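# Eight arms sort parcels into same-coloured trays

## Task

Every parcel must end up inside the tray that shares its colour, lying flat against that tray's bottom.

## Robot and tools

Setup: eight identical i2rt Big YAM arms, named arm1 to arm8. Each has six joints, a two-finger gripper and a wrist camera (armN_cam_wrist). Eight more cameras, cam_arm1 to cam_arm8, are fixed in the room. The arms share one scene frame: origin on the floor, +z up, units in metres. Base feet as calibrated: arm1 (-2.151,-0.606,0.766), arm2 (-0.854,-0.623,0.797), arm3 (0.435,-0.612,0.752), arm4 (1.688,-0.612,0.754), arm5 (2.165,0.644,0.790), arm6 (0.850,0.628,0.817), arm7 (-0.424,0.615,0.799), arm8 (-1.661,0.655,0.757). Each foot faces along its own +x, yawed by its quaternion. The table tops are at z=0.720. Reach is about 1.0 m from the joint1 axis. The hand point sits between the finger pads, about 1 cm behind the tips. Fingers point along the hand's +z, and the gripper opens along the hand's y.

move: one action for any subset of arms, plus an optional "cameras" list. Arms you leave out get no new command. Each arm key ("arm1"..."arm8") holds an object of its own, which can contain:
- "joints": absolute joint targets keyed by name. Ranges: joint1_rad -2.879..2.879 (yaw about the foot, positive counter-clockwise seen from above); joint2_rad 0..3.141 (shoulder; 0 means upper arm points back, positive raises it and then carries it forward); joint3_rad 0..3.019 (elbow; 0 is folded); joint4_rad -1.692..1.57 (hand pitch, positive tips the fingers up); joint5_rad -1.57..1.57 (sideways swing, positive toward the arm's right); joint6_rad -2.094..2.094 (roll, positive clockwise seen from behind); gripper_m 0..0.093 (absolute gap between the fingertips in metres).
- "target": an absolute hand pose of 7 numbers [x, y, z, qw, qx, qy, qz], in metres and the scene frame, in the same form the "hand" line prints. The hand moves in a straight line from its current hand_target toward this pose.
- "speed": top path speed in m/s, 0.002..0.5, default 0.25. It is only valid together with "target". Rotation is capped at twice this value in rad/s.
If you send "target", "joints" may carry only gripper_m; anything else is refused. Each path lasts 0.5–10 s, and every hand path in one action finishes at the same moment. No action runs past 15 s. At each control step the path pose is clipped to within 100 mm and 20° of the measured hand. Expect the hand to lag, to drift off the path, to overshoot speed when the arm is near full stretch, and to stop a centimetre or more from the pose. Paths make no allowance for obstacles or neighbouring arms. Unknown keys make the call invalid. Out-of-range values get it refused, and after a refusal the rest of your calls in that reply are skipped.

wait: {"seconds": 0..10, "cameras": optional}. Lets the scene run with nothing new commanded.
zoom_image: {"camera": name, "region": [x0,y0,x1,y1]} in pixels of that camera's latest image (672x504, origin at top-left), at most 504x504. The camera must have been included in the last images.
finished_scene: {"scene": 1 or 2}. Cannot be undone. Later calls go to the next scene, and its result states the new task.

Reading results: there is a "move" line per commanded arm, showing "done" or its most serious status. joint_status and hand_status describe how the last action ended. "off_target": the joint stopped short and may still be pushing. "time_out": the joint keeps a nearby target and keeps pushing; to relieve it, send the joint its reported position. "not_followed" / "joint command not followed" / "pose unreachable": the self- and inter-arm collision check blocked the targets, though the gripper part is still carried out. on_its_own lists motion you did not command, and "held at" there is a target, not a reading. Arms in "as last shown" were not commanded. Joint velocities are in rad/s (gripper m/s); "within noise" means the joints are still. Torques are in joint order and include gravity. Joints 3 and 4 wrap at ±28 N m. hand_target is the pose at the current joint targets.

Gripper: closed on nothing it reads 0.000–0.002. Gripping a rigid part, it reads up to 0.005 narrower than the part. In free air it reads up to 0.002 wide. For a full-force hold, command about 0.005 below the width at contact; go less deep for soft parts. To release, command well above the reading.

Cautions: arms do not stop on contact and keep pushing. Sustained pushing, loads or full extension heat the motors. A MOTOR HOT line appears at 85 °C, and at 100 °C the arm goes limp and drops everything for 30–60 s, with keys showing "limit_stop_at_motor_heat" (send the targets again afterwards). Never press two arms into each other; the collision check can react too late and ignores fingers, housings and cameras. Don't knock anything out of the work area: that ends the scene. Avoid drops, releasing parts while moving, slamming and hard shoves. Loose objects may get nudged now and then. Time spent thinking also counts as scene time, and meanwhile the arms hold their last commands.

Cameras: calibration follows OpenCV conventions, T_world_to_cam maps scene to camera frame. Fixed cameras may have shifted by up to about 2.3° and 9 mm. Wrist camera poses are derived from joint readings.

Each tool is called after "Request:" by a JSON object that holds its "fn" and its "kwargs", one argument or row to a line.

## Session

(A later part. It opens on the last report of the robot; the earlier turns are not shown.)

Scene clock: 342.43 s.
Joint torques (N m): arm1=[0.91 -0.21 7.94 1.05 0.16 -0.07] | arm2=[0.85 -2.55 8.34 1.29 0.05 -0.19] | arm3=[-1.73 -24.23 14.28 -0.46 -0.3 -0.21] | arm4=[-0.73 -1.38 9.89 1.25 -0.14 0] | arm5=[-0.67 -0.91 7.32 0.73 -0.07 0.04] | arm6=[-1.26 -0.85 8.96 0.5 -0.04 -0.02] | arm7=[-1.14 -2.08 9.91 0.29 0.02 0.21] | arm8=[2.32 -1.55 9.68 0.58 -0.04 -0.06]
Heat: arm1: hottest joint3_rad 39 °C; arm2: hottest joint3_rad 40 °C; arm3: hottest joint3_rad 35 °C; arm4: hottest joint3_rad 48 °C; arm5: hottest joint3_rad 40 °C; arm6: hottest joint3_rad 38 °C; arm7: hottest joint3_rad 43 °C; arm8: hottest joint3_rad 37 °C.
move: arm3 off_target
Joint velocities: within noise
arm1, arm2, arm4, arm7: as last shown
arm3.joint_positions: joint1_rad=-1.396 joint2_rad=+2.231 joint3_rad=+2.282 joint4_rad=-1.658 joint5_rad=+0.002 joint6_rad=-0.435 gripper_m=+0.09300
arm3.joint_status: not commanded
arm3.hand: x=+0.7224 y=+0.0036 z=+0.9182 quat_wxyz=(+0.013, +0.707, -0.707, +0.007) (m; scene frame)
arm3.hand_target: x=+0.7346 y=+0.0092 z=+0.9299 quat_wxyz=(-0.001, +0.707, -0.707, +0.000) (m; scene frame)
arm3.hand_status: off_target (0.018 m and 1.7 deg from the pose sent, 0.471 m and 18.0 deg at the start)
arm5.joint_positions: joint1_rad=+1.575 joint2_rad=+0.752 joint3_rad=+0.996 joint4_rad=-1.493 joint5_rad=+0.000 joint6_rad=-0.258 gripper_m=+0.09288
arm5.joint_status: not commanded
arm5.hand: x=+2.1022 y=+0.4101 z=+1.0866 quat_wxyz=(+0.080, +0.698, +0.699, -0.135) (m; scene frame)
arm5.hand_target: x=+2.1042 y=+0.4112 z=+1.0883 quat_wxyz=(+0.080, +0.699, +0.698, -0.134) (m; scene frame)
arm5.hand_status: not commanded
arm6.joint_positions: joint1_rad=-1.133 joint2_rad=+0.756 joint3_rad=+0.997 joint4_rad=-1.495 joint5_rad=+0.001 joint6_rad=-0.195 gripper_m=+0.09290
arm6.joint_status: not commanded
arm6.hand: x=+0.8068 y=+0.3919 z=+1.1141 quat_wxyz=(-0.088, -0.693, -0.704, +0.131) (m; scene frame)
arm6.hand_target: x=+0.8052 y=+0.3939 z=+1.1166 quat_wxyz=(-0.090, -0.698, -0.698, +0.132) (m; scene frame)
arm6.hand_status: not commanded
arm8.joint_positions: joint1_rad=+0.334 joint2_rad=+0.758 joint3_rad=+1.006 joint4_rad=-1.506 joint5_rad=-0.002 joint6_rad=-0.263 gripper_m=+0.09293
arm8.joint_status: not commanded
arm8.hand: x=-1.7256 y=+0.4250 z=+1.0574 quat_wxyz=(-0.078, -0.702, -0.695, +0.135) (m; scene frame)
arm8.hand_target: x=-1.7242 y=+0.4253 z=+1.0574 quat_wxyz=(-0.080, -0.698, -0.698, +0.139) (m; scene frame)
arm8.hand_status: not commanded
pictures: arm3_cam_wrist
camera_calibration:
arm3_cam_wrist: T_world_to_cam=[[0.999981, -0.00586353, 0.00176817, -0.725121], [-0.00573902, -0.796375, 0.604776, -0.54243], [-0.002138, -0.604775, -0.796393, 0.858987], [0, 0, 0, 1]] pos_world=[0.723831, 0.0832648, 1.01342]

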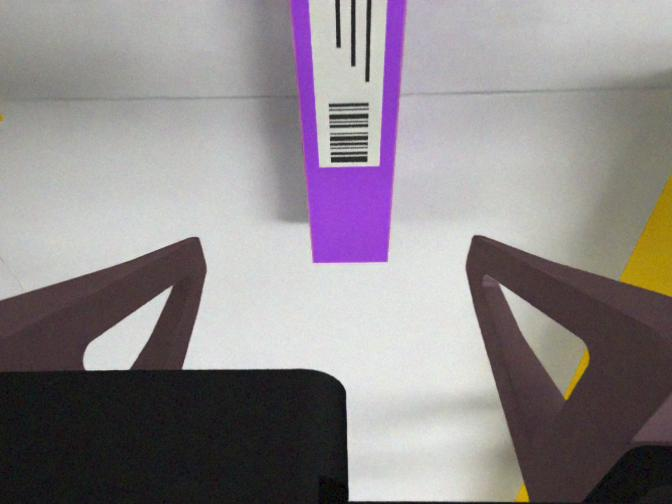

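Request:
{"fn": "move", "kwargs": {
  "arm3": {"target":[0.744,0.012,0.84,0,-0.7071,0.7071,0],"speed":0.25},
  "cameras": []
}}

Request:
{"fn": "move", "kwargs": {
  "arm3": {"target":[0.744,0.012,0.768,0,-0.7071,0.7071,0],"speed":0.2},
  "cameras": ["arm3_cam_wrist"]
}}

Request:
{"fn": "move", "kwargs": {
  "arm3": {"joints":{"gripper_m":0.045}},
  "cameras": []
}}

Request:
{"fn": "move", "kwargs": {
  "arm3": {"target":[0.744,0.005,0.95,0,-0.7071,0.7071,0],"speed":0.25},
  "cameras": []
}}

Request:
{"fn": "move", "kwargs": {
  "arm3": {"joints":{"joint2_rad":0.75,"joint3_rad":1.0,"joint4_rad":-1.5}},
  "cameras": []
}}

Request:
{"fn": "move", "kwargs": {
  "arm3": {"joints":{"joint1_rad":0.222,"joint6_rad":-0.39}},
  "arm2": {"joints":{"joint1_rad":-2.086,"joint6_rad":0.396}},
  "cameras": []
}}

Request:
{"fn": "move", "kwargs": {
  "arm3": {"target":[-0.2,-0.34,0.93,0,1,0,0],"speed":0.3},
  "cameras": ["cam_arm3"]
}}

Scene clock: 358.10 s.
Joint torques (N m): arm1=[0.91 -0.85 7.99 1.21 0.13 -0.07] | arm2=[0.85 -2.55 8.34 1.29 0.04 -0.19] | arm3=[-1.67 -25.52 9.78 0.57 -0.3 -0.23] | arm4=[-0.67 -1.32 9.89 1.24 -0.15 0] | arm5=[-0.44 -0.15 7.43 0.55 -0.07 0.03] | arm6=[-1.32 -0.85 8.95 0.49 -0.03 -0.02] | arm7=[-1.08 -2.02 9.87 0.31 0.02 0.21] | arm8=[2.49 -1.73 9.7 0.72 -0.04 -0.06]
Heat: arm1: hottest joint3_rad 38 °C; arm2: hottest joint3_rad 40 °C; arm3: hottest joint3_rad 38 °C; arm4: hottest joint3_rad 48 °C; arm5: hottest joint3_rad 40 °C; arm6: hottest joint3_rad 38 °C; arm7: hottest joint3_rad 43 °C; arm8: hottest joint3_rad 37 °C.
move: arm3 off_target
Joint velocities: within noise
arm1, arm4, arm5, arm6, arm7, arm8: as last shown
arm2.joint_positions: joint1_rad=-1.608 joint2_rad=+0.754 joint3_rad=+1.004 joint4_rad=-1.506 joint5_rad=+0.001 joint6_rad=+0.406 gripper_m=+0.09292
arm2.joint_status: not commanded
arm2.hand: x=-0.7003 y=-0.4408 z=+1.0975 quat_wxyz=(-0.126, +0.228, -0.961, -0.094) (m; scene frame)
arm2.hand_target: x=-0.7016 y=-0.4396 z=+1.0969 quat_wxyz=(-0.129, +0.238, -0.958, -0.095) (m; scene frame)
arm2.hand_status: not commanded
arm3.joint_positions: joint1_rad=-1.406 joint2_rad=+2.279 joint3_rad=+2.148 joint4_rad=-1.472 joint5_rad=+0.002 joint6_rad=-0.443 gripper_m=+0.09300
arm3.joint_status: not commanded
arm3.hand: x=+0.7335 y=+0.0102 z=+0.8351 quat_wxyz=(+0.011, +0.706, -0.708, +0.006) (m; scene frame)
arm3.hand_target: x=+0.7441 y=+0.0118 z=+0.8401 quat_wxyz=(+0.000, +0.707, -0.707, +0.000) (m; scene frame)
arm3.hand_status: off_target (0.012 m and 1.5 deg from the pose sent, 0.082 m and 1.7 deg at the start)
pictures: none
No camera images: "cameras" was empty.

Scene clock: 359.20 s.
Joint torques (N m): arm1=[0.85 -0.67 8.03 1.24 0.17 -0.05] | arm2=[0.85 -2.55 8.34 1.28 0.04 -0.2] | arm3=[-1.79 -25.52 9.13 0.59 -0.31 -0.22] | arm4=[-0.73 -1.32 9.89 1.25 -0.14 0.01] | arm5=[-0.09 -0.62 7.36 0.51 -0.07 0.05] | arm6=[-1.32 -0.79 8.98 0.5 -0.03 -0.02] | arm7=[-1.14 -2.2 9.87 0.23 0.02 0.21] | arm8=[2.78 -1.61 9.72 0.61 -0.04 -0.03]
Heat: arm1: hottest joint3_rad 38 °C; arm2: hottest joint3_rad 40 °C; arm3: hottest joint3_rad 37 °C; arm4: hottest joint3_rad 48 °C; arm5: hottest joint3_rad 40 °C; arm6: hottest joint3_rad 38 °C; arm7: hottest joint3_rad 43 °C; arm8: hottest joint3_rad 37 °C.
move: arm3 done
Joint velocities: within noise
arm1, arm2, arm4, arm5, arm6, arm7, arm8: as last shown
arm3.joint_positions: joint1_rad=-1.406 joint2_rad=+2.320 joint3_rad=+2.043 joint4_rad=-1.318 joint5_rad=+0.002 joint6_rad=-0.443 gripper_m=+0.09300
arm3.joint_status: not commanded
arm3.hand: x=+0.7341 y=+0.0110 z=+0.7684 quat_wxyz=(+0.007, +0.706, -0.708, +0.005) (m; scene frame)
arm3.hand_target: x=+0.7441 y=+0.0118 z=+0.7681 quat_wxyz=(+0.000, +0.707, -0.707, +0.000) (m; scene frame)
arm3.hand_status: done (0.010 m and 1.0 deg from the pose sent, 0.068 m and 1.5 deg at the start)
pictures: arm3_cam_wrist
camera_calibration:
arm3_cam_wrist: T_world_to_cam=[[0.999946, -0.00778907, 0.00681511, -0.740376], [-0.0103159, -0.803254, 0.595547, -0.435327], [0.000835505, -0.595586, -0.803291, 0.747175], [0, 0, 0, 1]] pos_world=[0.735222, 0.0895613, 0.864503]

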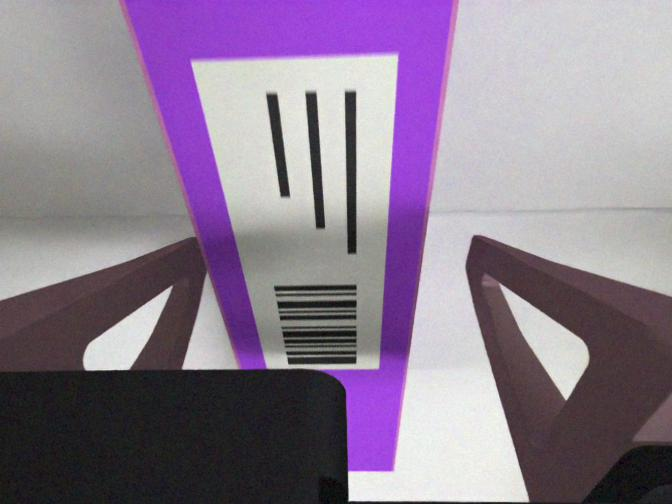

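Scene clock: 359.80 s.
Joint torques (N m): arm1=[0.85 -0.5 8.02 1.06 0.15 -0.07] | arm2=[0.85 -2.55 8.34 1.28 0.04 -0.19] | arm3=[-1.67 -25 9.32 0.61 -0.27 -0.21] | arm4=[-0.73 -1.32 9.89 1.25 -0.15 0] | arm5=[-0.32 -0.79 7.21 0.53 -0.07 0.05] | arm6=[-1.2 -0.79 8.98 0.5 -0.03 -0.02] | arm7=[-1.03 -1.96 9.81 0.23 0.02 0.2] | arm8=[2.55 -1.61 9.69 0.65 -0.03 -0.06]
Heat: arm1: hottest joint3_rad 38 °C; arm2: hottest joint3_rad 40 °C; arm3: hottest joint3_rad 37 °C; arm4: hottest joint3_rad 48 °C; arm5: hottest joint3_rad 40 °C; arm6: hottest joint3_rad 38 °C; arm7: hottest joint3_rad 43 °C; arm8: hottest joint3_rad 37 °C.
move: arm3 off_target
Joint velocities: within noise
arm1, arm2, arm4, arm5, arm6, arm8: as last shown
arm3.joint_positions: joint1_rad=-1.406 joint2_rad=+2.320 joint3_rad=+2.043 joint4_rad=-1.318 joint5_rad=+0.001 joint6_rad=-0.444 gripper_m=+0.05871
arm3.joint_status: gripper_m off_target (ended at +0.05874, target +0.04500)
arm3.hand: x=+0.7340 y=+0.0111 z=+0.7684 quat_wxyz=(+0.007, +0.706, -0.708, +0.004) (m; scene frame)
arm3.hand_target: x=+0.7441 y=+0.0118 z=+0.7681 quat_wxyz=(+0.000, +0.707, -0.707, +0.000) (m; scene frame)
arm3.hand_status: not commanded
arm7.joint_positions: joint1_rad=-1.014 joint2_rad=+0.749 joint3_rad=+1.007 joint4_rad=-1.489 joint5_rad=-0.002 joint6_rad=-0.099 gripper_m=+0.09310
arm7.joint_status: not commanded
arm7.hand: x=-0.4435 y=+0.3729 z=+1.1024 quat_wxyz=(-0.108, -0.691, -0.703, +0.128) (m; scene frame)
arm7.hand_target: x=-0.4458 y=+0.3764 z=+1.0982 quat_wxyz=(-0.101, -0.699, -0.698, +0.122) (m; scene frame)
arm7.hand_status: not commanded
pictures: none
No camera images: "cameras" was empty.

Scene clock: 361.43 s.
Joint torques (N m): arm1=[0.79 -0.44 7.9 1.16 0.15 -0.04] | arm2=[0.85 -2.61 8.34 1.28 0.04 -0.19] | arm3=[-1.96 -26.29 14.35 -0.36 -0.23 -0.23] | arm4=[-0.67 -1.32 9.89 1.24 -0.14 0.01] | arm5=[-0.38 -0.56 7.32 0.49 -0.09 0.05] | arm6=[-1.32 -0.79 8.98 0.5 -0.03 -0.02] | arm7=[-1.08 -1.9 9.83 0.29 0.03 0.21] | arm8=[2.67 -1.61 9.72 0.66 -0.03 -0.06]
Heat: arm1: hottest joint3_rad 37 °C; arm2: hottest joint3_rad 40 °C; arm3: hottest joint3_rad 37 °C; arm4: hottest joint3_rad 48 °C; arm5: hottest joint3_rad 40 °C; arm6: hottest joint3_rad 38 °C; arm7: hottest joint3_rad 43 °C; arm8: hottest joint3_rad 37 °C.
move: arm3 off_target
Joint velocities: within noise
arm1, arm2, arm4, arm5, arm6, arm7, arm8: as last shown
arm3.joint_positions: joint1_rad=-1.409 joint2_rad=+2.244 joint3_rad=+2.294 joint4_rad=-1.672 joint5_rad=+0.001 joint6_rad=-0.447 gripper_m=+0.05871
arm3.joint_status: not commanded
arm3.hand: x=+0.7303 y=-0.0004 z=+0.9148 quat_wxyz=(+0.020, +0.706, -0.708, +0.009) (m; scene frame)
arm3.hand_target: x=+0.7430 y=+0.0030 z=+0.9496 quat_wxyz=(-0.011, +0.707, -0.707, -0.003) (m; scene frame)
arm3.hand_status: off_target (0.038 m and 2.5 deg from the pose sent, 0.182 m and 1.0 deg at the start; pose on its path clipped on 12 of 49 steps; a joint's target at an end of its range on 21 of 49 steps)
pictures: none
No camera images: "cameras" was empty.

Scene clock: 363.37 s.
Joint torques (N m): arm1=[0.73 -0.56 8.06 1.16 0.18 -0.07] | arm2=[0.85 -2.55 8.34 1.29 0.04 -0.19] | arm3=[-1.79 -3.25 9.78 1.01 -0.22 -0.21] | arm4=[-0.67 -1.32 9.89 1.25 -0.14 0] | arm5=[-0.5 -0.44 7.17 0.65 -0.06 0.03] | arm6=[-1.26 -0.85 8.95 0.49 -0.03 -0.02] | arm7=[-1.14 -2.02 9.87 0.25 0.02 0.2] | arm8=[2.32 -1.49 9.72 0.7 -0.02 -0.06]
Heat: arm1: hottest joint3_rad 37 °C; arm2: hottest joint3_rad 40 °C; arm3: hottest joint3_rad 37 °C; arm4: hottest joint3_rad 48 °C; arm5: hottest joint3_rad 40 °C; arm6: hottest joint3_rad 37 °C; arm7: hottest joint3_rad 43 °C; arm8: hottest joint3_rad 37 °C.
move: arm3 done
Joint velocities: within noise
arm1, arm2, arm4, arm5, arm6, arm7, arm8: as last shown
arm3.joint_positions: joint1_rad=-1.409 joint2_rad=+0.755 joint3_rad=+0.996 joint4_rad=-1.511 joint5_rad=+0.001 joint6_rad=-0.448 gripper_m=+0.05871
arm3.joint_status: all done
arm3.hand: x=+0.5368 y=-0.4009 z=+1.0491 quat_wxyz=(-0.145, +0.698, -0.699, -0.049) (m; scene frame)
arm3.hand_target: x=+0.5407 y=-0.4002 z=+1.0530 quat_wxyz=(-0.155, +0.698, -0.698, -0.051) (m; scene frame)
arm3.hand_status: not commanded
pictures: none
No camera images: "cameras" was empty.

Scene clock: 365.40 s.
Joint torques (N m): arm1=[0.79 -0.38 8.01 1.24 0.14 -0.03] | arm2=[-0.44 -2.55 8.34 1.29 0.03 -0.17] | arm3=[0.56 -3.6 9.81 0.98 -0.16 0.14] | arm4=[-0.73 -1.32 9.89 1.24 -0.14 0] | arm5=[-0.56 -0.44 7.34 0.51 -0.08 0.05] | arm6=[-1.32 -0.85 8.98 0.51 -0.04 -0.02] | arm7=[-1.2 -2.08 9.88 0.25 0.01 0.2] | arm8=[2.26 -1.67 9.74 0.72 -0.05 -0.05]
Heat: arm1: hottest joint3_rad 37 °C; arm2: hottest joint3_rad 40 °C; arm3: hottest joint3_rad 37 °C; arm4: hottest joint3_rad 48 °C; arm5: hottest joint3_rad 40 °C; arm6: hottest joint3_rad 37 °C; arm7: hottest joint3_rad 43 °C; arm8: hottest joint3_rad 37 °C.
move: arm2 done; arm3 done
Joint velocities: within noise
arm1.joint_positions: joint1_rad=-1.564 joint2_rad=+0.750 joint3_rad=+1.013 joint4_rad=-1.507 joint5_rad=+0.005 joint6_rad=+0.001 gripper_m=+0.09289
arm1.joint_status: not commanded
arm1.hand: x=-2.2502 y=-0.8207 z=+1.0725 quat_wxyz=(-0.092, -0.827, -0.537, +0.139) (m; scene frame)
arm1.hand_target: x=-2.2520 y=-0.8198 z=+1.0673 quat_wxyz=(-0.088, -0.828, -0.536, +0.138) (m; scene frame)
arm1.hand_status: not commanded
arm2.joint_positions: joint1_rad=-2.078 joint2_rad=+0.754 joint3_rad=+1.004 joint4_rad=-1.506 joint5_rad=+0.002 joint6_rad=+0.406 gripper_m=+0.09292
arm2.joint_status: all done
arm2.hand: x=-0.6343 y=-0.5304 z=+1.0974 quat_wxyz=(-0.144, -0.002, -0.988, -0.062) (m; scene frame)
arm2.hand_target: x=-0.6335 y=-0.5321 z=+1.0968 quat_wxyz=(-0.147, -0.001, -0.987, -0.061) (m; scene frame)
arm2.hand_status: not commanded
arm3.joint_positions: joint1_rad=+0.208 joint2_rad=+0.755 joint3_rad=+0.996 joint4_rad=-1.511 joint5_rad=-0.001 joint6_rad=-0.406 gripper_m=+0.05866
arm3.joint_status: all done
arm3.hand: x=+0.2164 y=-0.5206 z=+1.0466 quat_wxyz=(-0.061, +0.989, +0.002, -0.135) (m; scene frame)
arm3.hand_target: x=+0.2129 y=-0.5230 z=+1.0505 quat_wxyz=(-0.063, +0.987, +0.002, -0.145) (m; scene frame)
arm3.hand_status: not commanded
arm4.joint_positions: joint1_rad=-1.875 joint2_rad=+0.757 joint3_rad=+1.008 joint4_rad=-1.509 joint5_rad=-0.013 joint6_rad=+0.016 gripper_m=+0.09291
arm4.joint_status: not commanded
arm4.hand: x=+1.8366 y=-0.7979 z=+1.0548 quat_wxyz=(-0.140, -0.445, -0.882, +0.069) (m; scene frame)
arm4.hand_target: x=+1.8355 y=-0.7986 z=+1.0534 quat_wxyz=(-0.144, -0.446, -0.881, +0.071) (m; scene frame)
arm4.hand_status: not commanded
arm5, arm6, arm7, arm8: as last shown
pictures: none
No camera images: "cameras" was empty.

Scene clock: 368.23 s.
Joint torques (N m): arm1=[0.67 -0.44 8.08 1.09 0.17 -0.08] | arm2=[-0.44 -2.55 8.34 1.29 0.03 -0.17] | arm3=[-1.08 -24.06 14.45 -0.42 -0.3 -0.05] | arm4=[-0.67 -1.32 9.89 1.24 -0.15 0.01] | arm5=[-0.03 -0.32 7.21 0.57 -0.07 0.07] | arm6=[-1.26 -0.85 8.98 0.49 -0.03 -0.02] | arm7=[-1.03 -2.2 9.83 0.23 0.02 0.2] | arm8=[2.32 -1.55 9.7 0.61 -0.03 -0.06]
Heat: arm1: hottest joint3_rad 37 °C; arm2: hottest joint3_rad 40 °C; arm3: hottest joint3_rad 37 °C; arm4: hottest joint3_rad 47 °C; arm5: hottest joint3_rad 40 °C; arm6: hottest joint3_rad 37 °C; arm7: hottest joint3_rad 43 °C; arm8: hottest joint3_rad 37 °C.
move: arm3 off_target
Joint velocities: within noise
arm1, arm2, arm4, arm5, arm6, arm7, arm8: as last shown
arm3.joint_positions: joint1_rad=+0.208 joint2_rad=+2.222 joint3_rad=+2.276 joint4_rad=-1.657 joint5_rad=-0.003 joint6_rad=-0.406 gripper_m=+0.05866
arm3.joint_status: not commanded
arm3.hand: x=-0.1902 y=-0.3466 z=+0.9150 quat_wxyz=(+0.005, +1.000, +0.001, +0.017) (m; scene frame)
arm3.hand_target: x=-0.1991 y=-0.3403 z=+0.9300 quat_wxyz=(+0.000, +1.000, +0.000, -0.001) (m; scene frame)
arm3.hand_status: off_target (0.019 m and 2.0 deg from the pose sent, 0.469 m and 17.0 deg at the start)
pictures: cam_arm3

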